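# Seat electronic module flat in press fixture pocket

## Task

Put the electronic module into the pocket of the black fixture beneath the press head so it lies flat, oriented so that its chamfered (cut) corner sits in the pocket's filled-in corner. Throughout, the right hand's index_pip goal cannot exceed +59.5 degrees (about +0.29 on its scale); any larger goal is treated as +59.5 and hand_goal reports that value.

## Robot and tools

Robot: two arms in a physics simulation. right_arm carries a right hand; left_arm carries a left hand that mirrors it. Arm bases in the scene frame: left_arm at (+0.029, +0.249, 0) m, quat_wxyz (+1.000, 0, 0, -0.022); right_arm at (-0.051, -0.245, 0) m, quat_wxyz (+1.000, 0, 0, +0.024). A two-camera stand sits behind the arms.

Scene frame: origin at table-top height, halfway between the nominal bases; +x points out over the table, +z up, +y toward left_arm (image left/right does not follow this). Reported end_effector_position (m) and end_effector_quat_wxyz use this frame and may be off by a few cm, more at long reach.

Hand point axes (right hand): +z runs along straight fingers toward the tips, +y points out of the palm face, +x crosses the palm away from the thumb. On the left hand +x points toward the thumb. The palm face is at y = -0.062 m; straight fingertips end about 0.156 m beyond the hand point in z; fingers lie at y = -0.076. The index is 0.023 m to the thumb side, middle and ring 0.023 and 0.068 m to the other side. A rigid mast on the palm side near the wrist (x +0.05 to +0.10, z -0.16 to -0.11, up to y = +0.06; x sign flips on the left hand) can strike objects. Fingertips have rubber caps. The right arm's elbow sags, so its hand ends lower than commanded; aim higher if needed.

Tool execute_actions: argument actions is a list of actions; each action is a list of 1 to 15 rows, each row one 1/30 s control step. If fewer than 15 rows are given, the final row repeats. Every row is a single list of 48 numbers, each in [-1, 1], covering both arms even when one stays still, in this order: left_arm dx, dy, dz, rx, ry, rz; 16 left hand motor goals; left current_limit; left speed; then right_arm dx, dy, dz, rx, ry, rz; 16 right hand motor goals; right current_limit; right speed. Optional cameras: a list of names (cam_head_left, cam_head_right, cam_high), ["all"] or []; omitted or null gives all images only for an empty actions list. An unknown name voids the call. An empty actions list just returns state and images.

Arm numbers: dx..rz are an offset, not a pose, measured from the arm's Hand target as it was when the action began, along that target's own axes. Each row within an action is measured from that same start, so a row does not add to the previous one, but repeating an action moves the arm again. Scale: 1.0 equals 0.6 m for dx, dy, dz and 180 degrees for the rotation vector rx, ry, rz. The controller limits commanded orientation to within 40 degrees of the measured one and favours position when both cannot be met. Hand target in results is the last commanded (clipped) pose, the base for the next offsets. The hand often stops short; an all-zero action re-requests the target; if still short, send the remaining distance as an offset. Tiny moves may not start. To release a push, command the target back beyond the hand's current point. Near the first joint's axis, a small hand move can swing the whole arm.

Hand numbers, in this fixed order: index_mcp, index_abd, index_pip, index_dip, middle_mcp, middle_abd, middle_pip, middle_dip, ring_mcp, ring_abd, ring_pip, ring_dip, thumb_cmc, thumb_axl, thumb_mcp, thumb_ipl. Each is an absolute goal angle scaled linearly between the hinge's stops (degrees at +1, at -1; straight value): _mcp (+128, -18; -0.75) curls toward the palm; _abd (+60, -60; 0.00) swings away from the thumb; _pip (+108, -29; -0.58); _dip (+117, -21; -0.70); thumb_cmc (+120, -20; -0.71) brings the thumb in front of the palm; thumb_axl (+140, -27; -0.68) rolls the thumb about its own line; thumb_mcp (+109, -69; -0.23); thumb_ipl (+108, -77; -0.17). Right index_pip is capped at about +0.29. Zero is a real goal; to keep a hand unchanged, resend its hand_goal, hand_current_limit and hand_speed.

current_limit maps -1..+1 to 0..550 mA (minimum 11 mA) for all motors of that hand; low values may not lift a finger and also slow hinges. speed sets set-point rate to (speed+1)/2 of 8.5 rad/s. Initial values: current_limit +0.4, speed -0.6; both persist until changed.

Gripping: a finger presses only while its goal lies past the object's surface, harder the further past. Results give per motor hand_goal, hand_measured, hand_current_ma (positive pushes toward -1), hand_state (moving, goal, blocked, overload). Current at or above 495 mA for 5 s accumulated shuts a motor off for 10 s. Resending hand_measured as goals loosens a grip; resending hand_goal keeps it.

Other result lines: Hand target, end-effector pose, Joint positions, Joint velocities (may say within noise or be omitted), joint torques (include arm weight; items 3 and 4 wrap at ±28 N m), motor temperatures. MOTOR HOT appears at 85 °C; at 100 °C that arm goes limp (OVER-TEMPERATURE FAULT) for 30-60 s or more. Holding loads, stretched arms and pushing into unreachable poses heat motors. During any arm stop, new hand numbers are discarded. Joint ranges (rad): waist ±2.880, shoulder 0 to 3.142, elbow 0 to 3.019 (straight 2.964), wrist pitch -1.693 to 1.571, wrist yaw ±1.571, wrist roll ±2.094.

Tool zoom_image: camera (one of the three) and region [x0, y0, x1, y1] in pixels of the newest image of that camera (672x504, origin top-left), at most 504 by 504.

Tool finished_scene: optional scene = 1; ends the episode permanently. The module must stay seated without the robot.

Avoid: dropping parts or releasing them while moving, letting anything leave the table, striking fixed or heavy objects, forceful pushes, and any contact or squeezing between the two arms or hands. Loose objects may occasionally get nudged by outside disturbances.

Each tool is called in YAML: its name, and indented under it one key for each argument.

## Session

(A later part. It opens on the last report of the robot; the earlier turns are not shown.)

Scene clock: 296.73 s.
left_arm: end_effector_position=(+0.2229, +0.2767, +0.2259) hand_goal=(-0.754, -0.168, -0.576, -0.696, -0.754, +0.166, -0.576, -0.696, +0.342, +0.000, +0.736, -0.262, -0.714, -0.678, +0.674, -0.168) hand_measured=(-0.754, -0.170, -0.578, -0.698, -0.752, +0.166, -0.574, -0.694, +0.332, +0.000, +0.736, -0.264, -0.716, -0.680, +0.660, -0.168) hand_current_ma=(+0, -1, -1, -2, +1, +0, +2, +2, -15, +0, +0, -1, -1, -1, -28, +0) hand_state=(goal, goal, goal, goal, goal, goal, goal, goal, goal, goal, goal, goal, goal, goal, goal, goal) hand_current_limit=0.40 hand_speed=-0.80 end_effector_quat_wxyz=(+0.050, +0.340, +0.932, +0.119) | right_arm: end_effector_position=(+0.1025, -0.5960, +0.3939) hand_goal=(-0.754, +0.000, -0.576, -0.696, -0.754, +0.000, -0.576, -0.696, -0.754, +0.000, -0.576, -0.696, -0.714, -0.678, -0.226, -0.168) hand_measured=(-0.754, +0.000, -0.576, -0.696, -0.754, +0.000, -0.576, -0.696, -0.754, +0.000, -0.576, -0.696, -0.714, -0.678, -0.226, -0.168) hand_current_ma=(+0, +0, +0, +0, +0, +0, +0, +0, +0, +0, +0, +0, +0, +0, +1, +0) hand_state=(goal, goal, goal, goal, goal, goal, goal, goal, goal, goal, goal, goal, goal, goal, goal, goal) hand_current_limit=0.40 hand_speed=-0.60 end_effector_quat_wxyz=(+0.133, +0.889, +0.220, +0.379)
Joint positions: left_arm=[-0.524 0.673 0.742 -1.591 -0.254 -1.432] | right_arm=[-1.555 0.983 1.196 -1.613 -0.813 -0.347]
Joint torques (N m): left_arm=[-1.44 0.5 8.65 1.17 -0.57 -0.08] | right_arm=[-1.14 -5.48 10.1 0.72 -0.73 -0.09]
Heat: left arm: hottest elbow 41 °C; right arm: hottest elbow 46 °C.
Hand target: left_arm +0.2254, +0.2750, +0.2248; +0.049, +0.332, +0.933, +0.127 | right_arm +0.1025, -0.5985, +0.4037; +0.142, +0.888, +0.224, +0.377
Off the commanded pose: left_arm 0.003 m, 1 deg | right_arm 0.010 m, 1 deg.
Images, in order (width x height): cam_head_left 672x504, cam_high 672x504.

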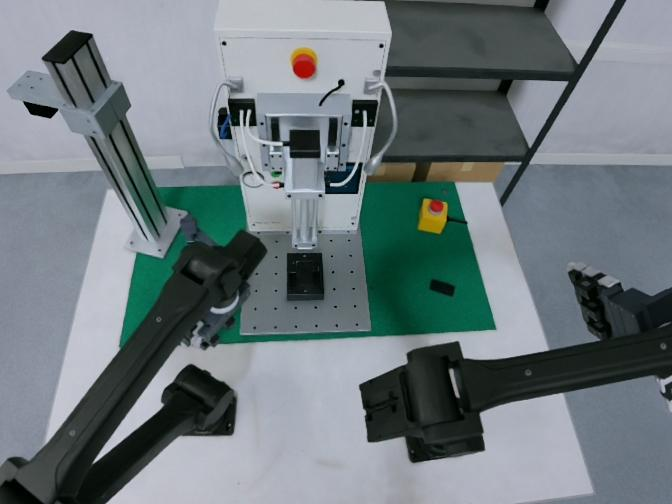

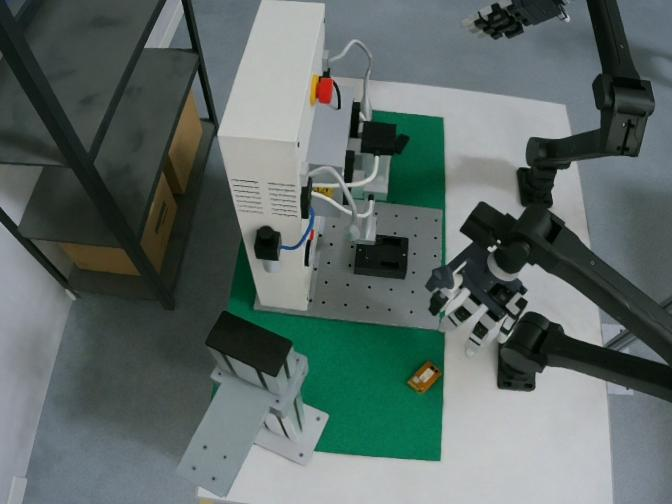

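execute_actions:
  actions:
    - [[0.0125,0.1328,0.0983,0.0889,0,0,-0.754,-0.167,-0.576,-0.696,-0.754,0.167,-0.576,-0.696,0.342,0,0.737,-0.261,-0.714,-0.678,0.674,-0.168,0.4,-0.8,0,0,0,0,0,0,-0.754,0,-0.576,-0.696,-0.754,0,-0.576,-0.696,-0.754,0,-0.576,-0.696,-0.714,-0.678,-0.226,-0.168,0.4,-0.6]]
    - [[0,0,0,0,0,0,-0.754,-0.167,-0.576,-0.696,-0.754,0.167,-0.576,-0.696,0.342,0,0.737,-0.261,-0.714,-0.678,0.674,-0.168,0.4,-0.8,0,0,0,0,0,0,-0.754,0,-0.576,-0.696,-0.754,0,-0.576,-0.696,-0.754,0,-0.576,-0.696,-0.714,-0.678,-0.226,-0.168,0.4,-0.6]]
  cameras: ["cam_head_left","cam_high"]

zoom_image:
  camera: "cam_high"
  region: [385, 340, 455, 410]

Scene clock: 303.77 s.
left_arm: end_effector_position=(+0.2625, +0.3484, +0.1682) hand_goal=(-0.754, -0.168, -0.576, -0.696, -0.754, +0.166, -0.576, -0.696, +0.342, +0.000, +0.736, -0.262, -0.714, -0.678, +0.674, -0.168) hand_measured=(-0.754, -0.170, -0.578, -0.698, -0.754, +0.166, -0.574, -0.694, +0.332, +0.000, +0.736, -0.264, -0.716, -0.680, +0.660, -0.168) hand_current_ma=(+0, -1, -1, -2, +0, +0, +1, +2, -15, +0, +0, -1, -1, -1, -28, +0) hand_state=(goal, goal, goal, goal, goal, goal, goal, goal, goal, goal, goal, goal, goal, goal, goal, goal) hand_current_limit=0.40 hand_speed=-0.80 end_effector_quat_wxyz=(-0.015, +0.335, +0.942, -0.010) | right_arm: end_effector_position=(+0.1025, -0.5960, +0.3939) hand_goal=(-0.754, +0.000, -0.576, -0.696, -0.754, +0.000, -0.576, -0.696, -0.754, +0.000, -0.576, -0.696, -0.714, -0.678, -0.226, -0.168) hand_measured=(-0.754, +0.000, -0.576, -0.696, -0.754, +0.000, -0.576, -0.696, -0.754, +0.000, -0.576, -0.696, -0.714, -0.678, -0.226, -0.168) hand_current_ma=(+0, +0, +0, +0, +0, +0, +0, +0, +0, +0, +0, +0, +0, +0, +1, +0) hand_state=(goal, goal, goal, goal, goal, goal, goal, goal, goal, goal, goal, goal, goal, goal, goal, goal) hand_current_limit=0.40 hand_speed=-0.60 end_effector_quat_wxyz=(+0.133, +0.889, +0.220, +0.379)
Joint positions: left_arm=[0.145 0.866 0.747 -1.487 0.004 -0.787] | right_arm=[-1.555 0.983 1.196 -1.613 -0.813 -0.347]
Joint torques (N m): left_arm=[0.32 -1.44 13.22 0.21 -0.06 0.12] | right_arm=[-0.62 -5.54 10.13 0.87 -0.74 -0.1]
Heat: left arm: hottest elbow 41 °C; right arm: hottest elbow 46 °C.
Hand target: left_arm +0.2783, +0.3514, +0.1896; +0.003, +0.335, +0.942, -0.004 | right_arm +0.1025, -0.5985, +0.4037; +0.142, +0.888, +0.224, +0.377
Off the commanded pose: left_arm 0.027 m, 2 deg | right_arm 0.010 m, 1 deg.
Images, in order (width x height): cam_head_left 672x504, cam_high 672x504.

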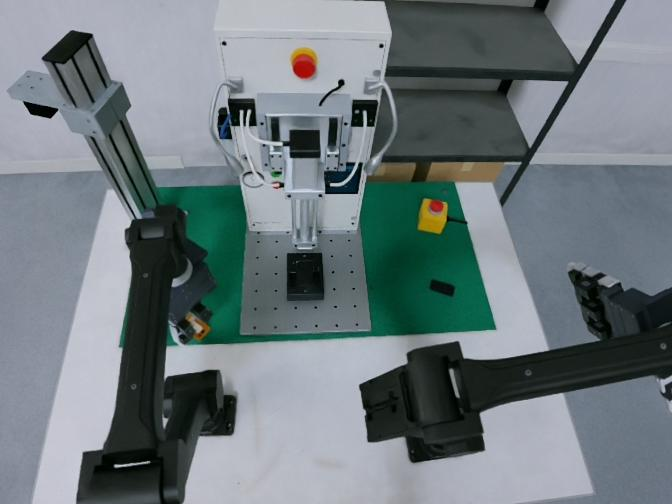

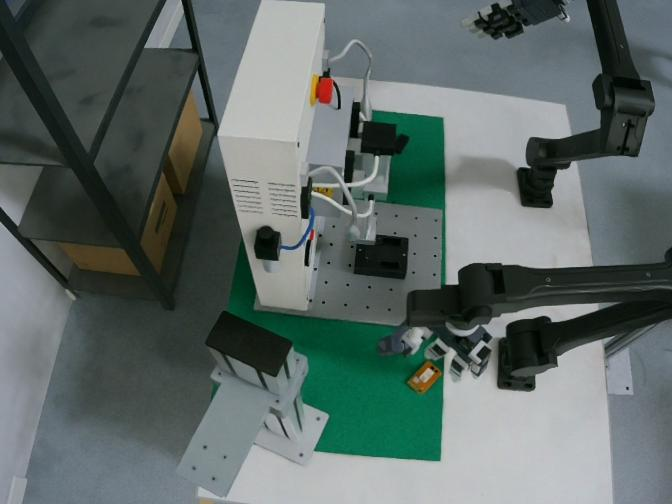

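Scaled by 7.200 from the camera's 672x504 image, which has a finer 960x720 frame.

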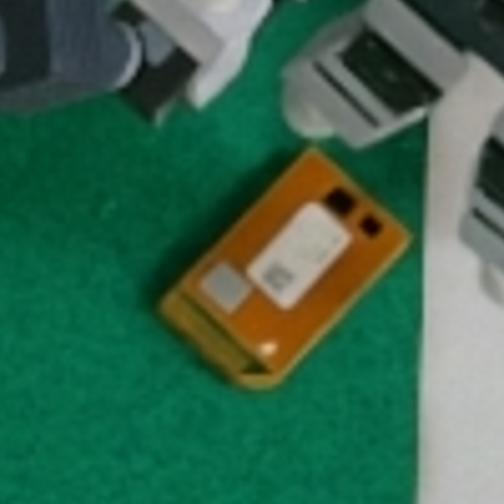

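execute_actions:
  actions:
    - [[0,0,0.075,0,0,0,-0.754,-0.167,-0.576,-0.696,-0.754,0.167,-0.576,-0.696,0.342,0,0.737,-0.261,-0.714,-0.678,0.674,-0.168,0.4,-0.8,0,0,0,0,0,0,-0.754,0,-0.576,-0.696,-0.754,0,-0.576,-0.696,-0.754,0,-0.576,-0.696,-0.714,-0.678,-0.226,-0.168,0.4,-0.6]]
  cameras: ["cam_head_left","cam_high"]

zoom_image:
  camera: "cam_high"
  region: [385, 340, 455, 410]

zoom_image:
  camera: "cam_head_left"
  region: [160, 290, 220, 350]

Scene clock: 305.27 s.
left_arm: end_effector_position=(+0.2749, +0.3493, +0.1462) hand_goal=(-0.754, -0.168, -0.576, -0.696, -0.754, +0.166, -0.576, -0.696, +0.342, +0.000, +0.736, -0.262, -0.714, -0.678, +0.674, -0.168) hand_measured=(-0.754, -0.170, -0.578, -0.698, -0.754, +0.166, -0.574, -0.694, +0.332, +0.000, +0.736, -0.264, -0.716, -0.680, +0.660, -0.168) hand_current_ma=(+0, -1, -1, -2, +0, +0, +1, +2, -15, +0, +0, -1, -1, -1, -28, +0) hand_state=(goal, goal, goal, goal, goal, goal, goal, goal, goal, goal, goal, goal, goal, goal, goal, goal) hand_current_limit=0.40 hand_speed=-0.80 end_effector_quat_wxyz=(+0.001, +0.335, +0.942, -0.003) | right_arm: end_effector_position=(+0.1025, -0.5960, +0.3939) hand_goal=(-0.754, +0.000, -0.576, -0.696, -0.754, +0.000, -0.576, -0.696, -0.754, +0.000, -0.576, -0.696, -0.714, -0.678, -0.226, -0.168) hand_measured=(-0.754, +0.000, -0.576, -0.696, -0.754, +0.000, -0.576, -0.696, -0.754, +0.000, -0.576, -0.696, -0.714, -0.678, -0.226, -0.168) hand_current_ma=(+0, +0, +0, +0, +0, +0, +0, +0, +0, +0, +0, +0, +0, +0, +1, +0) hand_state=(goal, goal, goal, goal, goal, goal, goal, goal, goal, goal, goal, goal, goal, goal, goal, goal) hand_current_limit=0.40 hand_speed=-0.60 end_effector_quat_wxyz=(+0.133, +0.889, +0.220, +0.379)
Joint positions: left_arm=[0.145 0.891 0.697 -1.378 0.006 -0.786] | right_arm=[-1.555 0.983 1.196 -1.613 -0.813 -0.347]
Joint torques (N m): left_arm=[0.26 -1.9 8.58 1.21 -0.07 0.13] | right_arm=[-1.44 -5.83 10.07 0.72 -0.75 -0.05]
Heat: left arm: hottest elbow 41 °C; right arm: hottest elbow 46 °C.
Hand target: left_arm +0.2784, +0.3510, +0.1445; +0.002, +0.335, +0.942, -0.004 | right_arm +0.1025, -0.5985, +0.4037; +0.142, +0.888, +0.224, +0.377
Off the commanded pose: left_arm 0.004 m, 0 deg | right_arm 0.010 m, 1 deg.
Images, in order (width x height): cam_head_left 672x504, cam_high 672x504.

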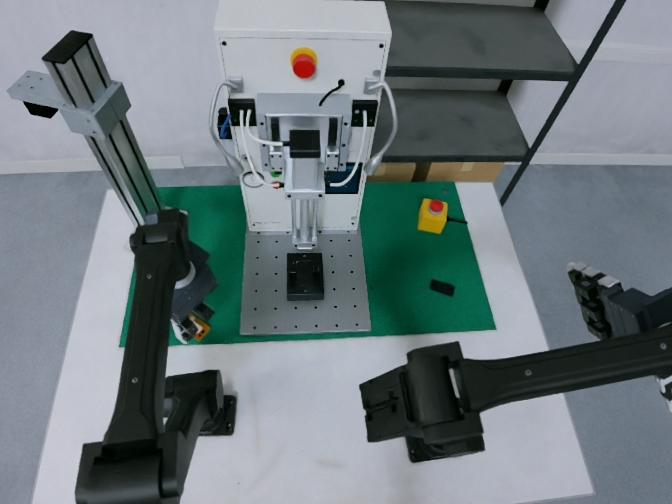

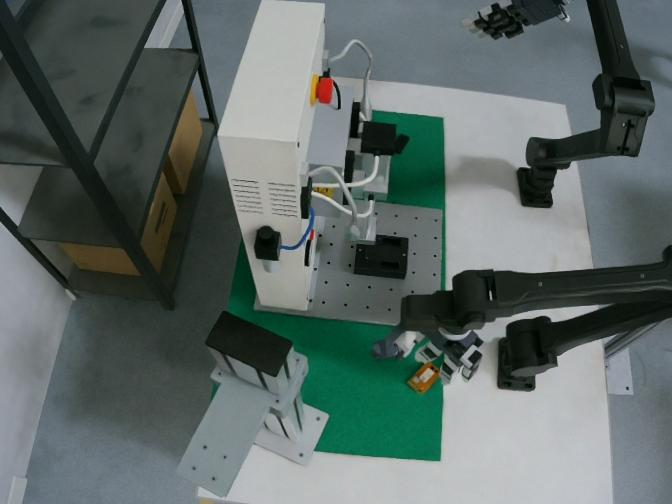

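Scaled by 7.200 from the camera's 672x504 image, which has a finer 960x720 frame.

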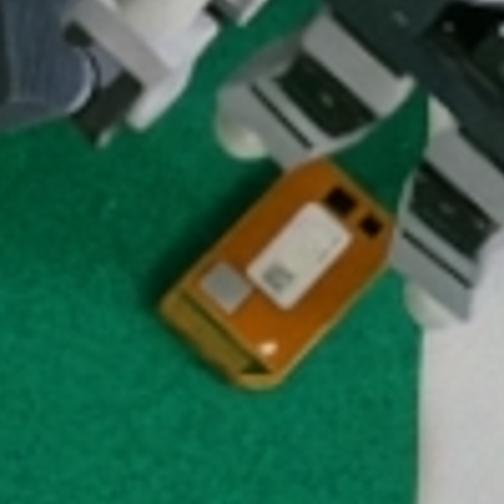

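Scaled by 8.400 from the camera's 672x504 image, which has a finer 960x720 frame.

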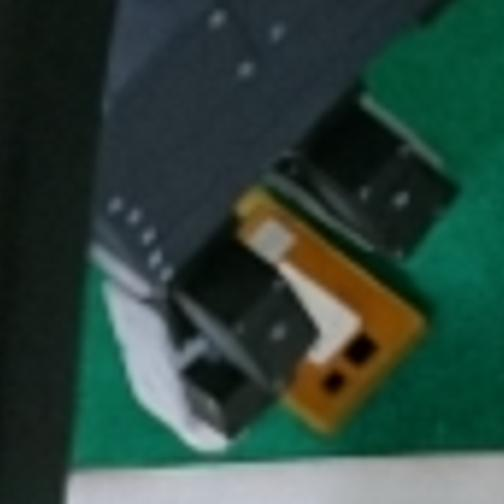

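execute_actions:
  actions:
    - [[0,0,0.0385,0,0,0,-0.754,-0.167,-0.576,-0.696,-0.754,0.167,-0.576,-0.696,0.342,0,0.737,-0.261,-0.714,-0.678,0.674,-0.168,0.4,-0.8,0,0,0,0,0,0,-0.754,0,-0.576,-0.696,-0.754,0,-0.576,-0.696,-0.754,0,-0.576,-0.696,-0.714,-0.678,-0.226,-0.168,0.4,-0.6]]
  cameras: ["cam_head_left","cam_high"]

zoom_image:
  camera: "cam_high"
  region: [385, 340, 455, 410]

Scene clock: 307.43 s.
left_arm: end_effector_position=(+0.2752, +0.3493, +0.1232) hand_goal=(-0.754, -0.168, -0.576, -0.696, -0.754, +0.166, -0.576, -0.696, +0.342, +0.000, +0.736, -0.262, -0.714, -0.678, +0.674, -0.168) hand_measured=(-0.754, -0.170, -0.578, -0.698, -0.754, +0.166, -0.574, -0.694, +0.332, +0.000, +0.736, -0.264, -0.716, -0.680, +0.660, -0.168) hand_current_ma=(+0, -1, -1, -2, +0, +0, +1, +2, -15, +0, +0, -1, -1, -1, -28, +0) hand_state=(goal, goal, goal, goal, goal, goal, goal, goal, goal, goal, goal, goal, goal, goal, goal, goal) hand_current_limit=0.40 hand_speed=-0.80 end_effector_quat_wxyz=(+0.001, +0.335, +0.942, -0.003) | right_arm: end_effector_position=(+0.1025, -0.5960, +0.3939) hand_goal=(-0.754, +0.000, -0.576, -0.696, -0.754, +0.000, -0.576, -0.696, -0.754, +0.000, -0.576, -0.696, -0.714, -0.678, -0.226, -0.168) hand_measured=(-0.754, +0.000, -0.576, -0.696, -0.754, +0.000, -0.576, -0.696, -0.754, +0.000, -0.576, -0.696, -0.714, -0.678, -0.226, -0.168) hand_current_ma=(+0, +0, +0, +0, +0, +0, +0, +0, +0, +0, +0, +0, +0, +0, +1, +0) hand_state=(goal, goal, goal, goal, goal, goal, goal, goal, goal, goal, goal, goal, goal, goal, goal, goal) hand_current_limit=0.40 hand_speed=-0.60 end_effector_quat_wxyz=(+0.133, +0.889, +0.220, +0.379)
Joint positions: left_arm=[0.145 0.91 0.645 -1.307 0.006 -0.786] | right_arm=[-1.555 0.983 1.196 -1.613 -0.813 -0.347]
Joint torques (N m): left_arm=[0.09 -1.9 8.47 1.16 -0.07 0.12] | right_arm=[-0.73 -5.07 10.02 0.81 -0.81 -0.13]
Heat: left arm: hottest elbow 41 °C; right arm: hottest elbow 46 °C.
Hand target: left_arm +0.2784, +0.3508, +0.1214; +0.002, +0.335, +0.942, -0.004 | right_arm +0.1025, -0.5985, +0.4037; +0.142, +0.888, +0.224, +0.377
Off the commanded pose: left_arm 0.004 m, 0 deg | right_arm 0.010 m, 1 deg.
Images, in order (width x height): cam_head_left 672x504, cam_high 672x504.

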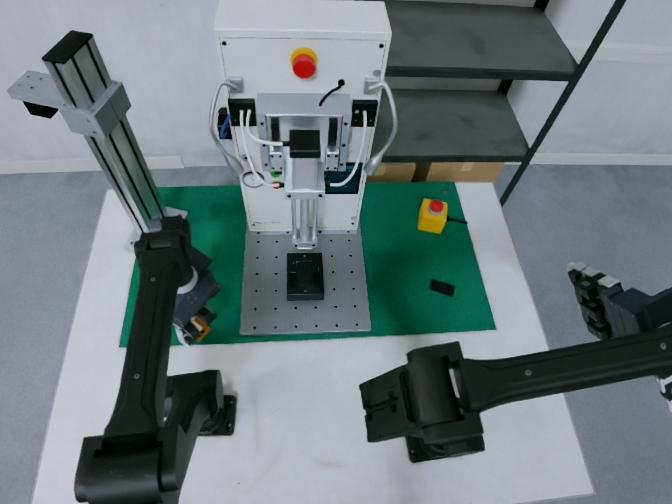

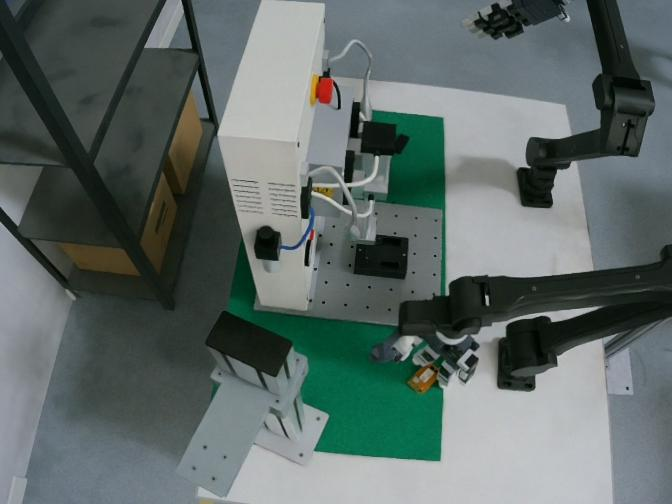

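Scaled by 7.200 from the camera's 672x504 image, which has a finer 960x720 frame.

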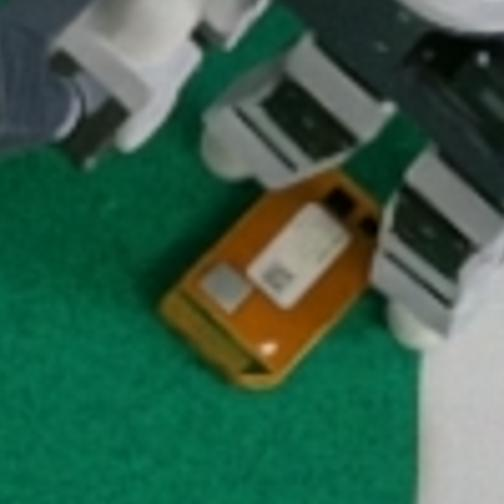

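execute_actions:
  actions:
    - [[0,0,0.0033,0,0,0,-0.754,-0.167,-0.576,-0.696,-0.754,0.167,-0.576,-0.696,0.342,0,0.737,-0.261,-0.714,-0.678,0.674,-0.168,0.4,-0.8,0,0,0,0,0,0,-0.754,0,-0.576,-0.696,-0.754,0,-0.576,-0.696,-0.754,0,-0.576,-0.696,-0.714,-0.678,-0.226,-0.168,0.4,-0.6]]

execute_actions:
  actions:
    - [[0,0,0,0,0,0,-0.754,0.08,-0.576,-0.696,-0.754,-0.08,-0.576,-0.696,0.342,0,0.737,-0.261,-0.714,-0.678,0.674,-0.168,0.4,-0.85,0,0,0,0,0,0,-0.754,0,-0.576,-0.696,-0.754,0,-0.576,-0.696,-0.754,0,-0.576,-0.696,-0.714,-0.678,-0.226,-0.168,0.4,-0.6]]
    - [[0,0,0,0,0,0,-0.754,0.12,-0.576,-0.696,-0.754,-0.12,-0.576,-0.696,0.342,0,0.737,-0.261,-0.714,-0.678,0.674,-0.168,0.65,-0.7,0,0,0,0,0,0,-0.754,0,-0.576,-0.696,-0.754,0,-0.576,-0.696,-0.754,0,-0.576,-0.696,-0.714,-0.678,-0.226,-0.168,0.4,-0.6]]
  cameras: ["cam_head_left","cam_high"]

zoom_image:
  camera: "cam_high"
  region: [385, 340, 455, 410]

Scene clock: 309.53 s.
left_arm: end_effector_position=(+0.2768, +0.3495, +0.1235) hand_goal=(-0.754, -0.168, -0.576, -0.696, -0.754, +0.166, -0.576, -0.696, +0.342, +0.000, +0.736, -0.262, -0.714, -0.678, +0.674, -0.168) hand_measured=(-0.754, -0.170, -0.578, -0.698, -0.754, +0.166, -0.574, -0.694, +0.332, +0.000, +0.736, -0.264, -0.716, -0.680, +0.660, -0.168) hand_current_ma=(+0, -1, -1, -2, +0, +0, +1, +2, -15, +0, +0, -1, -1, -1, -28, +0) hand_state=(goal, goal, goal, goal, goal, goal, goal, goal, goal, goal, goal, goal, goal, goal, goal, goal) hand_current_limit=0.40 hand_speed=-0.80 end_effector_quat_wxyz=(+0.004, +0.335, +0.942, -0.002) | right_arm: end_effector_position=(+0.1025, -0.5960, +0.3939) hand_goal=(-0.754, +0.000, -0.576, -0.696, -0.754, +0.000, -0.576, -0.696, -0.754, +0.000, -0.576, -0.696, -0.714, -0.678, -0.226, -0.168) hand_measured=(-0.754, +0.000, -0.576, -0.696, -0.754, +0.000, -0.576, -0.696, -0.754, +0.000, -0.576, -0.696, -0.714, -0.678, -0.226, -0.168) hand_current_ma=(+0, +0, +0, +0, +0, +0, +0, +0, +0, +0, +0, +0, +0, +0, +1, +0) hand_state=(goal, goal, goal, goal, goal, goal, goal, goal, goal, goal, goal, goal, goal, goal, goal, goal) hand_current_limit=0.40 hand_speed=-0.60 end_effector_quat_wxyz=(+0.133, +0.889, +0.220, +0.379)
Joint positions: left_arm=[0.145 0.91 0.645 -1.3 0.006 -0.786] | right_arm=[-1.555 0.983 1.196 -1.613 -0.813 -0.347]
Joint torques (N m): left_arm=[0.09 -1.79 8.12 1.22 -0.07 0.12] | right_arm=[-0.85 -5.01 10.32 0.68 -0.76 -0.12]
Heat: left arm: hottest elbow 40 °C; right arm: hottest elbow 46 °C.
Hand target: left_arm +0.2785, +0.3508, +0.1194; +0.003, +0.335, +0.942, -0.004 | right_arm +0.1025, -0.5985, +0.4037; +0.142, +0.888, +0.224, +0.377
Off the commanded pose: left_arm 0.005 m, 0 deg | right_arm 0.010 m, 1 deg.

Scene clock: 310.73 s.
left_arm: end_effector_position=(+0.2767, +0.3496, +0.1235) hand_goal=(-0.754, +0.120, -0.576, -0.696, -0.754, -0.120, -0.576, -0.696, +0.342, +0.000, +0.736, -0.262, -0.714, -0.678, +0.674, -0.168) hand_measured=(-0.756, -0.098, -0.578, -0.698, -0.754, +0.058, -0.574, -0.694, +0.332, +0.000, +0.736, -0.264, -0.716, -0.680, +0.660, -0.168) hand_current_ma=(-1, -454, -1, -2, +0, +454, +1, +1, -15, +0, +0, -1, -1, -1, -28, +0) hand_state=(goal, blocked, goal, goal, goal, blocked, goal, goal, goal, goal, goal, goal, goal, goal, goal, goal) hand_current_limit=0.65 hand_speed=-0.70 end_effector_quat_wxyz=(+0.004, +0.335, +0.942, -0.001) | right_arm: end_effector_position=(+0.1025, -0.5960, +0.3939) hand_goal=(-0.754, +0.000, -0.576, -0.696, -0.754, +0.000, -0.576, -0.696, -0.754, +0.000, -0.576, -0.696, -0.714, -0.678, -0.226, -0.168) hand_measured=(-0.754, +0.000, -0.576, -0.696, -0.754, +0.000, -0.576, -0.696, -0.754, +0.000, -0.576, -0.696, -0.714, -0.678, -0.226, -0.168) hand_current_ma=(+0, +0, +0, +0, +0, +0, +0, +0, +0, +0, +0, +0, +0, +0, +1, +0) hand_state=(goal, goal, goal, goal, goal, goal, goal, goal, goal, goal, goal, goal, goal, goal, goal, goal) hand_current_limit=0.40 hand_speed=-0.60 end_effector_quat_wxyz=(+0.133, +0.889, +0.220, +0.379)
Joint positions: left_arm=[0.145 0.91 0.645 -1.3 0.006 -0.786] | right_arm=[-1.555 0.983 1.196 -1.613 -0.813 -0.347]
Joint torques (N m): left_arm=[0.15 -1.85 8.1 1.2 -0.06 0.12] | right_arm=[-1.26 -5.19 10.17 0.62 -0.8 -0.18]
Heat: left arm: hottest elbow 40 °C; right arm: hottest elbow 46 °C.
Hand target: left_arm +0.2785, +0.3508, +0.1195; +0.002, +0.335, +0.942, -0.004 | right_arm +0.1025, -0.5985, +0.4037; +0.142, +0.888, +0.224, +0.377
Off the commanded pose: left_arm 0.005 m, 0 deg | right_arm 0.010 m, 1 deg.
Images, in order (width x height): cam_head_left 672x504, cam_high 672x504.

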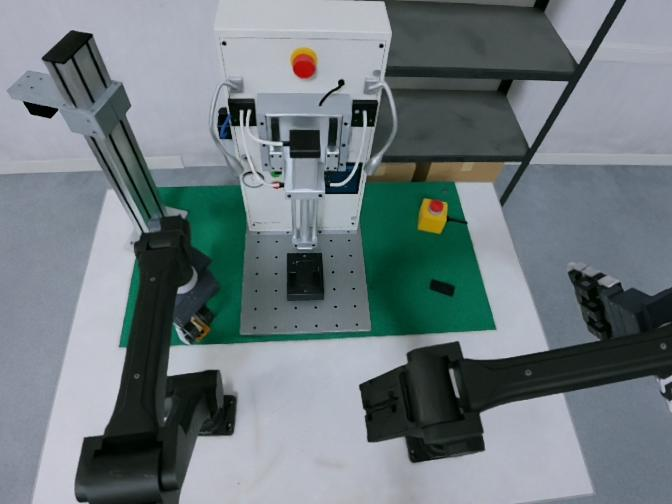

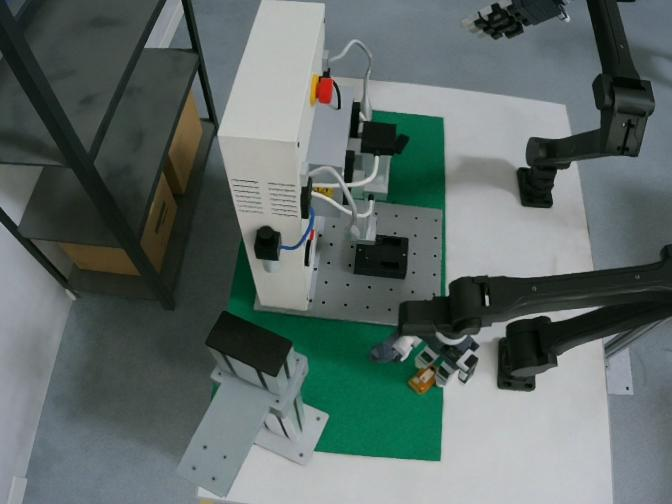

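Scaled by 7.200 from the camera's 672x504 image, which has a finer 960x720 frame.

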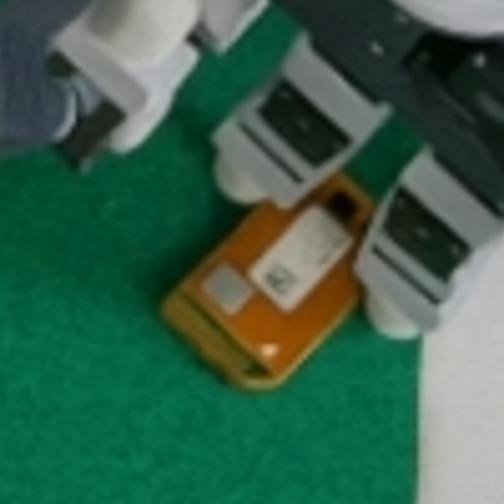

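execute_actions:
  actions:
    - [[0,0,0,0,0,0,-0.754,-0.14,-0.576,-0.696,-0.754,0.12,-0.576,-0.696,0.342,0,0.737,-0.261,-0.714,-0.678,0.674,-0.168,0.4,-0.8,0,0,0,0,0,0,-0.754,0,-0.576,-0.696,-0.754,0,-0.576,-0.696,-0.754,0,-0.576,-0.696,-0.714,-0.678,-0.226,-0.168,0.4,-0.6]]
    - [[0,0,0.006,0,0,0,-0.754,-0.14,-0.576,-0.696,-0.754,0.12,-0.576,-0.696,0.342,0,0.737,-0.261,-0.714,-0.678,0.674,-0.168,0.4,-0.8,0,0,0,0,0,0,-0.754,0,-0.576,-0.696,-0.754,0,-0.576,-0.696,-0.754,0,-0.576,-0.696,-0.714,-0.678,-0.226,-0.168,0.4,-0.6]]

Scene clock: 313.30 s.
left_arm: end_effector_position=(+0.2781, +0.3495, +0.1234) hand_goal=(-0.754, -0.140, -0.576, -0.696, -0.754, +0.120, -0.576, -0.696, +0.342, +0.000, +0.736, -0.262, -0.714, -0.678, +0.674, -0.168) hand_measured=(-0.758, -0.138, -0.578, -0.698, -0.754, +0.116, -0.574, -0.694, +0.332, +0.000, +0.736, -0.264, -0.716, -0.680, +0.660, -0.168) hand_current_ma=(-4, +2, -2, -2, +0, -3, +1, +1, -15, +0, +0, -1, -1, -1, -28, +0) hand_state=(goal, goal, goal, goal, goal, goal, goal, goal, goal, goal, goal, goal, goal, goal, goal, goal) hand_current_limit=0.40 hand_speed=-0.80 end_effector_quat_wxyz=(+0.007, +0.335, +0.942, -0.001) | right_arm: end_effector_position=(+0.1025, -0.5960, +0.3939) hand_goal=(-0.754, +0.000, -0.576, -0.696, -0.754, +0.000, -0.576, -0.696, -0.754, +0.000, -0.576, -0.696, -0.714, -0.678, -0.226, -0.168) hand_measured=(-0.754, +0.000, -0.576, -0.696, -0.754, +0.000, -0.576, -0.696, -0.754, +0.000, -0.576, -0.696, -0.714, -0.678, -0.226, -0.168) hand_current_ma=(+0, +0, +0, +0, +0, +0, +0, +0, +0, +0, +0, +0, +0, +0, +1, +0) hand_state=(goal, goal, goal, goal, goal, goal, goal, goal, goal, goal, goal, goal, goal, goal, goal, goal) hand_current_limit=0.40 hand_speed=-0.60 end_effector_quat_wxyz=(+0.133, +0.889, +0.220, +0.379)
Joint positions: left_arm=[0.145 0.91 0.644 -1.294 0.007 -0.786] | right_arm=[-1.555 0.983 1.196 -1.613 -0.813 -0.347]
Joint torques (N m): left_arm=[0.09 -1.55 7.54 1.42 -0.11 0.11] | right_arm=[-1.08 -6.18 10.48 0.99 -0.73 -0.11]
Heat: left arm: hottest elbow 40 °C; right arm: hottest elbow 46 °C.
Hand target: left_arm +0.2785, +0.3508, +0.1159; +0.002, +0.335, +0.942, -0.004 | right_arm +0.1025, -0.5985, +0.4037; +0.142, +0.888, +0.224, +0.377
Off the commanded pose: left_arm 0.008 m, 1 deg | right_arm 0.010 m, 1 deg.

execute_actions:
  actions:
    - [[0,0,0.01,0,0,0,-0.754,-0.14,-0.576,-0.696,-0.754,0.12,-0.576,-0.696,0.342,0,0.737,-0.261,-0.714,-0.678,0.674,-0.168,0.4,-0.8,0,0,0,0,0,0,-0.754,0,-0.576,-0.696,-0.754,0,-0.576,-0.696,-0.754,0,-0.576,-0.696,-0.714,-0.678,-0.226,-0.168,0.4,-0.6]]

Scene clock: 315.23 s.
left_arm: end_effector_position=(+0.2800, +0.3497, +0.1231) hand_goal=(-0.754, -0.140, -0.576, -0.696, -0.754, +0.120, -0.576, -0.696, +0.342, +0.000, +0.736, -0.262, -0.714, -0.678, +0.674, -0.168) hand_measured=(-0.766, -0.152, -0.584, -0.700, -0.754, +0.116, -0.574, -0.694, +0.332, +0.000, +0.736, -0.264, -0.716, -0.680, +0.660, -0.168) hand_current_ma=(-19, -13, -10, -3, +0, -3, +1, +1, -15, +0, +0, -1, -1, -1, -28, +0) hand_state=(goal, goal, goal, goal, goal, goal, goal, goal, goal, goal, goal, goal, goal, goal, goal, goal) hand_current_limit=0.40 hand_speed=-0.80 end_effector_quat_wxyz=(+0.011, +0.335, +0.942, +0.001) | right_arm: end_effector_position=(+0.1025, -0.5960, +0.3939) hand_goal=(-0.754, +0.000, -0.576, -0.696, -0.754, +0.000, -0.576, -0.696, -0.754, +0.000, -0.576, -0.696, -0.714, -0.678, -0.226, -0.168) hand_measured=(-0.754, +0.000, -0.576, -0.696, -0.754, +0.000, -0.576, -0.696, -0.754, +0.000, -0.576, -0.696, -0.714, -0.678, -0.226, -0.168) hand_current_ma=(+0, +0, +0, +0, +0, +0, +0, +0, +0, +0, +0, +0, +0, +0, +1, +0) hand_state=(goal, goal, goal, goal, goal, goal, goal, goal, goal, goal, goal, goal, goal, goal, goal, goal) hand_current_limit=0.40 hand_speed=-0.60 end_effector_quat_wxyz=(+0.133, +0.889, +0.220, +0.379)
Joint positions: left_arm=[0.145 0.91 0.642 -1.283 0.007 -0.786] | right_arm=[-1.555 0.983 1.196 -1.613 -0.813 -0.347]
Joint torques (N m): left_arm=[-0.03 -1.14 6.69 1.77 -0.11 0.11] | right_arm=[-0.56 -5.01 10.19 0.9 -0.76 -0.15]
Heat: left arm: hottest elbow 40 °C; right arm: hottest elbow 47 °C.
Hand target: left_arm +0.2785, +0.3507, +0.1099; +0.003, +0.335, +0.942, -0.004 | right_arm +0.1025, -0.5985, +0.4037; +0.142, +0.888, +0.224, +0.377
Off the commanded pose: left_arm 0.013 m, 1 deg | right_arm 0.010 m, 1 deg.

execute_actions:
  actions:
    - [[0,0,-0.02,0,0,0,-0.754,-0.14,-0.576,-0.696,-0.754,0.12,-0.576,-0.696,0.342,0,0.737,-0.261,-0.714,-0.678,0.674,-0.168,0.4,-0.8,0,0,0,0,0,0,-0.754,0,-0.576,-0.696,-0.754,0,-0.576,-0.696,-0.754,0,-0.576,-0.696,-0.714,-0.678,-0.226,-0.168,0.4,-0.6]]
    - [[0,0,0,0,0,0,-0.754,0.08,-0.576,-0.696,-0.754,-0.08,-0.576,-0.696,0.342,0,0.737,-0.261,-0.714,-0.678,0.674,-0.168,0.4,-0.8,0,0,0,0,0,0,-0.754,0,-0.576,-0.696,-0.754,0,-0.576,-0.696,-0.754,0,-0.576,-0.696,-0.714,-0.678,-0.226,-0.168,0.4,-0.6]]
    - [[0,0,0,0,0,0,-0.754,0.12,-0.576,-0.696,-0.754,-0.12,-0.576,-0.696,0.342,0,0.737,-0.261,-0.714,-0.678,0.674,-0.168,0.7,-0.7,0,0,0,0,0,0,-0.754,0,-0.576,-0.696,-0.754,0,-0.576,-0.696,-0.754,0,-0.576,-0.696,-0.714,-0.678,-0.226,-0.168,0.4,-0.6]]

Scene clock: 318.20 s.
left_arm: end_effector_position=(+0.2772, +0.3499, +0.1228) hand_goal=(-0.754, +0.120, -0.576, -0.696, -0.754, -0.120, -0.576, -0.696, +0.342, +0.000, +0.736, -0.262, -0.714, -0.678, +0.674, -0.168) hand_measured=(-0.758, -0.108, -0.582, -0.700, -0.754, +0.050, -0.574, -0.694, +0.332, +0.000, +0.736, -0.264, -0.716, -0.680, +0.660, -0.168) hand_current_ma=(-5, -468, -6, -3, +0, +467, +1, +1, -15, +0, +0, -1, -1, -1, -28, +0) hand_state=(goal, blocked, goal, goal, goal, blocked, goal, goal, goal, goal, goal, goal, goal, goal, goal, goal) hand_current_limit=0.70 hand_speed=-0.70 end_effector_quat_wxyz=(+0.005, +0.335, +0.942, +0.000) | right_arm: end_effector_position=(+0.1025, -0.5960, +0.3939) hand_goal=(-0.754, +0.000, -0.576, -0.696, -0.754, +0.000, -0.576, -0.696, -0.754, +0.000, -0.576, -0.696, -0.714, -0.678, -0.226, -0.168) hand_measured=(-0.754, +0.000, -0.576, -0.696, -0.754, +0.000, -0.576, -0.696, -0.754, +0.000, -0.576, -0.696, -0.714, -0.678, -0.226, -0.168) hand_current_ma=(+0, +0, +0, +0, +0, +0, +0, +0, +0, +0, +0, +0, +0, +0, +1, +0) hand_state=(goal, goal, goal, goal, goal, goal, goal, goal, goal, goal, goal, goal, goal, goal, goal, goal) hand_current_limit=0.40 hand_speed=-0.60 end_effector_quat_wxyz=(+0.133, +0.889, +0.220, +0.379)
Joint positions: left_arm=[0.145 0.91 0.642 -1.294 0.004 -0.786] | right_arm=[-1.555 0.983 1.196 -1.613 -0.813 -0.347]
Joint torques (N m): left_arm=[0.09 -2.02 8.76 0.62 0 0.12] | right_arm=[-0.91 -5.48 10.11 0.68 -0.77 -0.04]
Heat: left arm: hottest elbow 40 °C; right arm: hottest elbow 47 °C.
Hand target: left_arm +0.2785, +0.3509, +0.1219; +0.003, +0.335, +0.942, -0.004 | right_arm +0.1025, -0.5985, +0.4037; +0.142, +0.888, +0.224, +0.377
Off the commanded pose: left_arm 0.002 m, 1 deg | right_arm 0.010 m, 1 deg.

execute_actions:
  actions:
    - [[0,0,-0.1,-0.0156,-0.0158,0,-0.754,0.12,-0.576,-0.696,-0.754,-0.12,-0.576,-0.696,0.342,0,0.737,-0.261,-0.714,-0.678,0.674,-0.168,0.7,-0.7,0,0,0,0,0,0,-0.754,0,-0.576,-0.696,-0.754,0,-0.576,-0.696,-0.754,0,-0.576,-0.696,-0.714,-0.678,-0.226,-0.168,0.4,-0.6]]
  cameras: ["cam_head_left","cam_high"]

zoom_image:
  camera: "cam_high"
  region: [385, 340, 455, 410]

zoom_image:
  camera: "cam_head_left"
  region: [160, 290, 220, 350]

Scene clock: 320.30 s.
left_arm: end_effector_position=(+0.2623, +0.3491, +0.1539) hand_goal=(-0.754, +0.120, -0.576, -0.696, -0.754, -0.120, -0.576, -0.696, +0.342, +0.000, +0.736, -0.262, -0.714, -0.678, +0.674, -0.168) hand_measured=(-0.756, -0.104, -0.578, -0.698, -0.748, +0.050, -0.574, -0.694, +0.332, +0.000, +0.736, -0.264, -0.716, -0.680, +0.660, -0.168) hand_current_ma=(-1, -468, -1, -1, +6, +467, +2, +1, -15, +0, +0, -1, -1, -1, -28, +0) hand_state=(goal, blocked, goal, goal, goal, blocked, goal, goal, goal, goal, goal, goal, goal, goal, goal, goal) hand_current_limit=0.70 hand_speed=-0.70 end_effector_quat_wxyz=(+0.007, +0.334, +0.943, +0.000) | right_arm: end_effector_position=(+0.1025, -0.5960, +0.3939) hand_goal=(-0.754, +0.000, -0.576, -0.696, -0.754, +0.000, -0.576, -0.696, -0.754, +0.000, -0.576, -0.696, -0.714, -0.678, -0.226, -0.168) hand_measured=(-0.754, +0.000, -0.576, -0.696, -0.754, +0.000, -0.576, -0.696, -0.754, +0.000, -0.576, -0.696, -0.714, -0.678, -0.226, -0.168) hand_current_ma=(+0, +0, +0, +0, +0, +0, +0, +0, +0, +0, +0, +0, +0, +0, +1, +0) hand_state=(goal, goal, goal, goal, goal, goal, goal, goal, goal, goal, goal, goal, goal, goal, goal, goal) hand_current_limit=0.40 hand_speed=-0.60 end_effector_quat_wxyz=(+0.133, +0.889, +0.220, +0.379)
Joint positions: left_arm=[0.151 0.835 0.689 -1.413 0.007 -0.782] | right_arm=[-1.555 0.983 1.196 -1.613 -0.813 -0.347]
Joint torques (N m): left_arm=[-0.09 -2.78 13.46 0.34 -0.06 0.11] | right_arm=[-1.32 -5.77 10.29 0.84 -0.77 -0.14]
Heat: left arm: hottest elbow 40 °C; right arm: hottest elbow 47 °C.
Hand target: left_arm +0.2783, +0.3513, +0.1818; +0.034, +0.335, +0.942, +0.011 | right_arm +0.1025, -0.5985, +0.4037; +0.142, +0.888, +0.224, +0.377
Off the commanded pose: left_arm 0.032 m, 3 deg | right_arm 0.010 m, 1 deg.
Images, in order (width x height): cam_head_left 672x504, cam_high 672x504.

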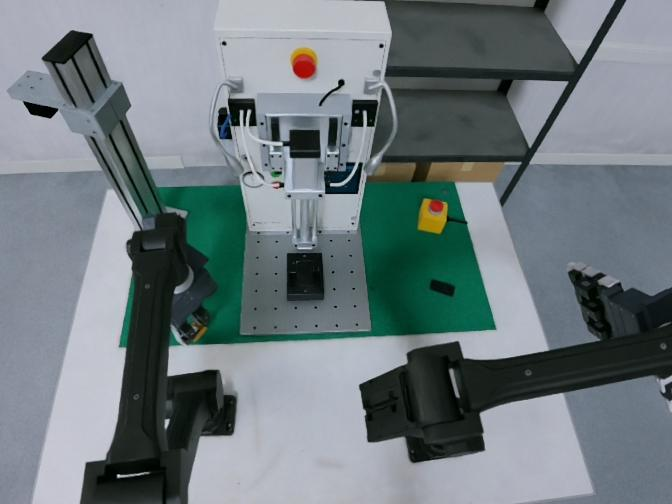

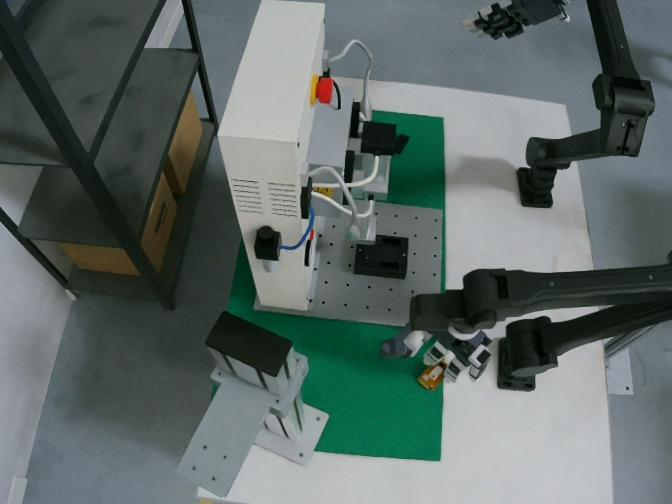

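Scaled by 7.200 from the camera's 672x504 image, which has a finer 960x720 frame.

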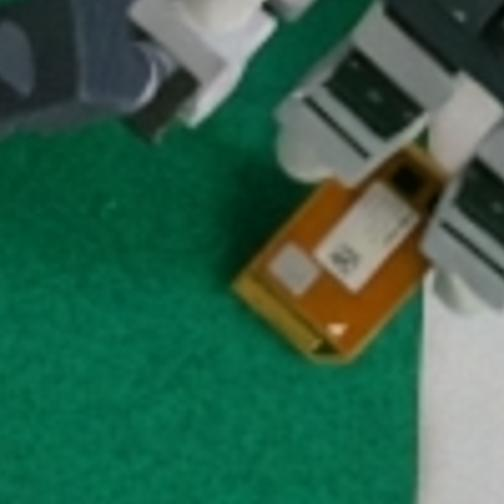

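Scaled by 8.400 from the camera's 672x504 image, which has a finer 960x720 frame.

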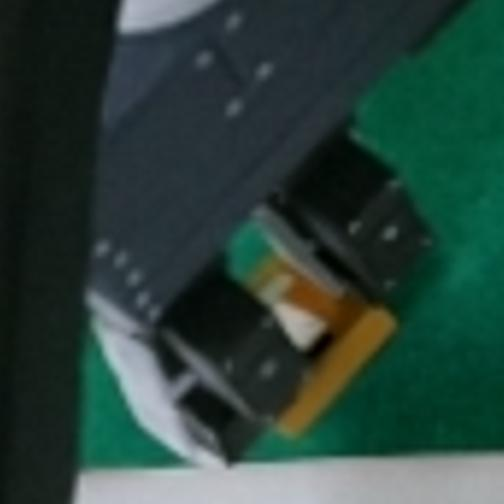

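zoom_image:
  camera: "cam_head_left"
  region: [180, 310, 215, 345]

zoom_image:
  camera: "cam_high"
  region: [412, 355, 452, 395]

Scaled by 14.400 from the camera's 672x504 image, which has a finer 960x720 frame.

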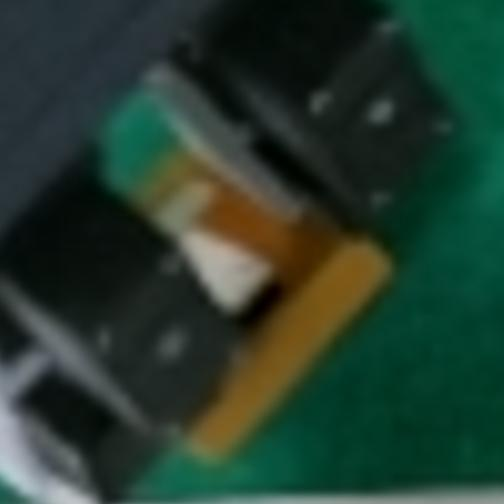

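Scaled by 12.600 from the camera's 672x504 image, which has a finer 960x720 frame.

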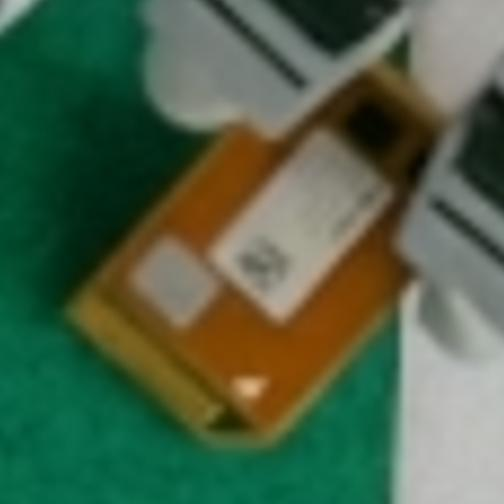

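execute_actions:
  actions:
    - [[-0.0463,-0.0348,-0.0379,0,0,0.0481,-0.754,0.12,-0.576,-0.696,-0.754,-0.12,-0.576,-0.696,0.342,0,0.737,-0.261,-0.714,-0.678,0.674,-0.168,0.7,-0.7,0,0,0,0,0,0,-0.754,0,-0.576,-0.696,-0.754,0,-0.576,-0.696,-0.754,0,-0.576,-0.696,-0.714,-0.678,-0.226,-0.168,0.4,-0.6]]
    - [[-0.051,-0.0274,-0.0379,0,0,0.0481,-0.754,0.12,-0.576,-0.696,-0.754,-0.12,-0.576,-0.696,0.342,0,0.737,-0.261,-0.714,-0.678,0.674,-0.168,0.7,-0.7,0,0,0,0,0,0,-0.754,0,-0.576,-0.696,-0.754,0,-0.576,-0.696,-0.754,0,-0.576,-0.696,-0.714,-0.678,-0.226,-0.168,0.4,-0.6]]
    - [[-0.0545,-0.0195,-0.0379,0,0,0.0481,-0.754,0.12,-0.576,-0.696,-0.754,-0.12,-0.576,-0.696,0.342,0,0.737,-0.261,-0.714,-0.678,0.674,-0.168,0.7,-0.7,0,0,0,0,0,0,-0.754,0,-0.576,-0.696,-0.754,0,-0.576,-0.696,-0.754,0,-0.576,-0.696,-0.714,-0.678,-0.226,-0.168,0.4,-0.6]]
  cameras: ["cam_head_left","cam_high"]

zoom_image:
  camera: "cam_high"
  region: [400, 300, 490, 390]

zoom_image:
  camera: "cam_head_left"
  region: [170, 280, 250, 360]

Scene clock: 327.90 s.
left_arm: end_effector_position=(+0.2862, +0.2561, +0.2274) hand_goal=(-0.754, +0.120, -0.576, -0.696, -0.754, -0.120, -0.576, -0.696, +0.342, +0.000, +0.736, -0.262, -0.714, -0.678, +0.674, -0.168) hand_measured=(-0.754, +0.090, -0.578, -0.698, -0.750, -0.100, -0.574, -0.694, +0.332, +0.000, +0.736, -0.264, -0.716, -0.680, +0.660, -0.168) hand_current_ma=(+0, -47, -1, -1, +3, +25, +2, +1, -15, +0, +0, -1, -1, -1, -28, +0) hand_state=(goal, blocked, goal, goal, goal, goal, goal, goal, goal, goal, goal, goal, goal, goal, goal, goal) hand_current_limit=0.70 hand_speed=-0.70 end_effector_quat_wxyz=(+0.011, +0.532, +0.847, +0.011) | right_arm: end_effector_position=(+0.1025, -0.5960, +0.3939) hand_goal=(-0.754, +0.000, -0.576, -0.696, -0.754, +0.000, -0.576, -0.696, -0.754, +0.000, -0.576, -0.696, -0.714, -0.678, -0.226, -0.168) hand_measured=(-0.754, +0.000, -0.576, -0.696, -0.754, +0.000, -0.576, -0.696, -0.754, +0.000, -0.576, -0.696, -0.714, -0.678, -0.226, -0.168) hand_current_ma=(+0, +0, +0, +0, +0, +0, +0, +0, +0, +0, +0, +0, +0, +0, +1, +0) hand_state=(goal, goal, goal, goal, goal, goal, goal, goal, goal, goal, goal, goal, goal, goal, goal, goal) hand_current_limit=0.40 hand_speed=-0.60 end_effector_quat_wxyz=(+0.133, +0.889, +0.220, +0.379)
Joint positions: left_arm=[-0.225 0.808 0.864 -1.599 -0.014 -0.718] | right_arm=[-1.555 0.983 1.196 -1.613 -0.813 -0.347]
Joint torques (N m): left_arm=[-1.49 -1.2 13.39 0.47 -0.32 0.11] | right_arm=[-0.38 -5.19 10.13 0.68 -0.77 -0.1]
Heat: left arm: hottest elbow 40 °C; right arm: hottest elbow 47 °C.
Hand target: left_arm +0.2984, +0.2503, +0.2519; +0.031, +0.538, +0.842, +0.018 | right_arm +0.1025, -0.5985, +0.4037; +0.142, +0.888, +0.224, +0.377
Off the commanded pose: left_arm 0.028 m, 3 deg | right_arm 0.010 m, 1 deg.
Images, in order (width x height): cam_head_left 672x504, cam_high 672x504.

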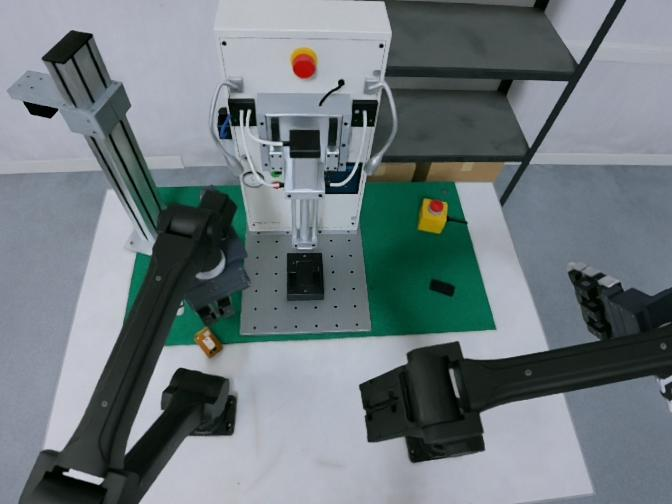

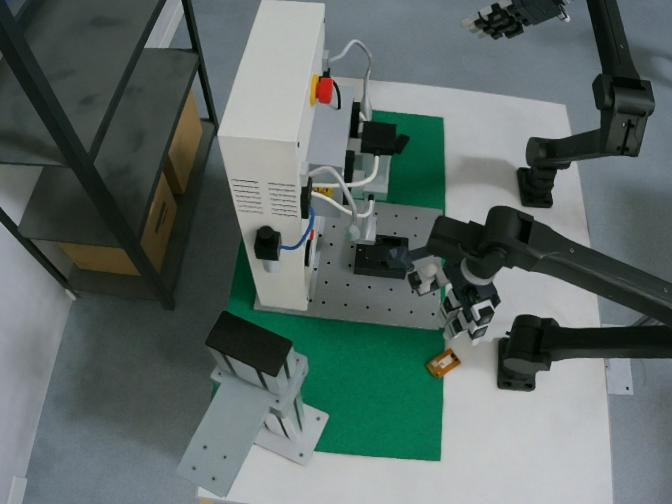

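Scaled by 5.600 from the camera's 672x504 image, which has a finer 960x720 frame.

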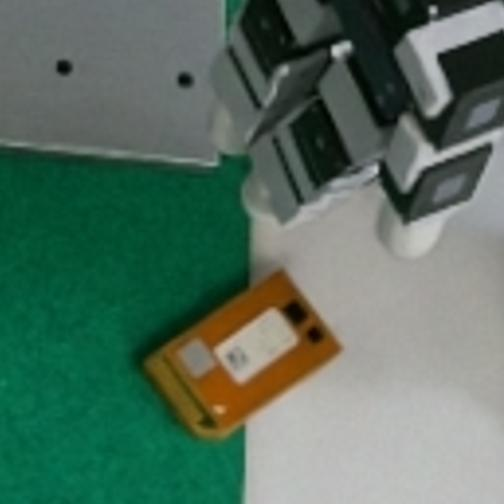

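Scaled by 6.300 from the camera's 672x504 image, which has a finer 960x720 frame.

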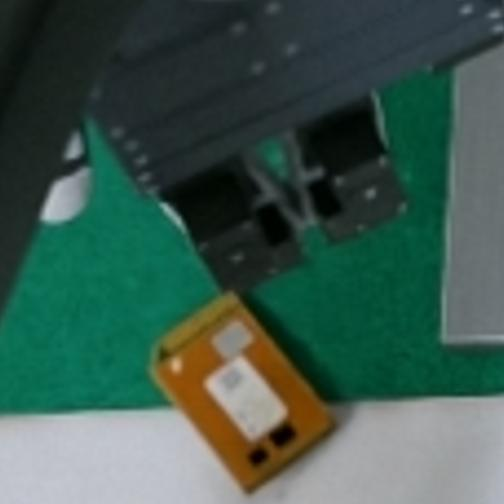

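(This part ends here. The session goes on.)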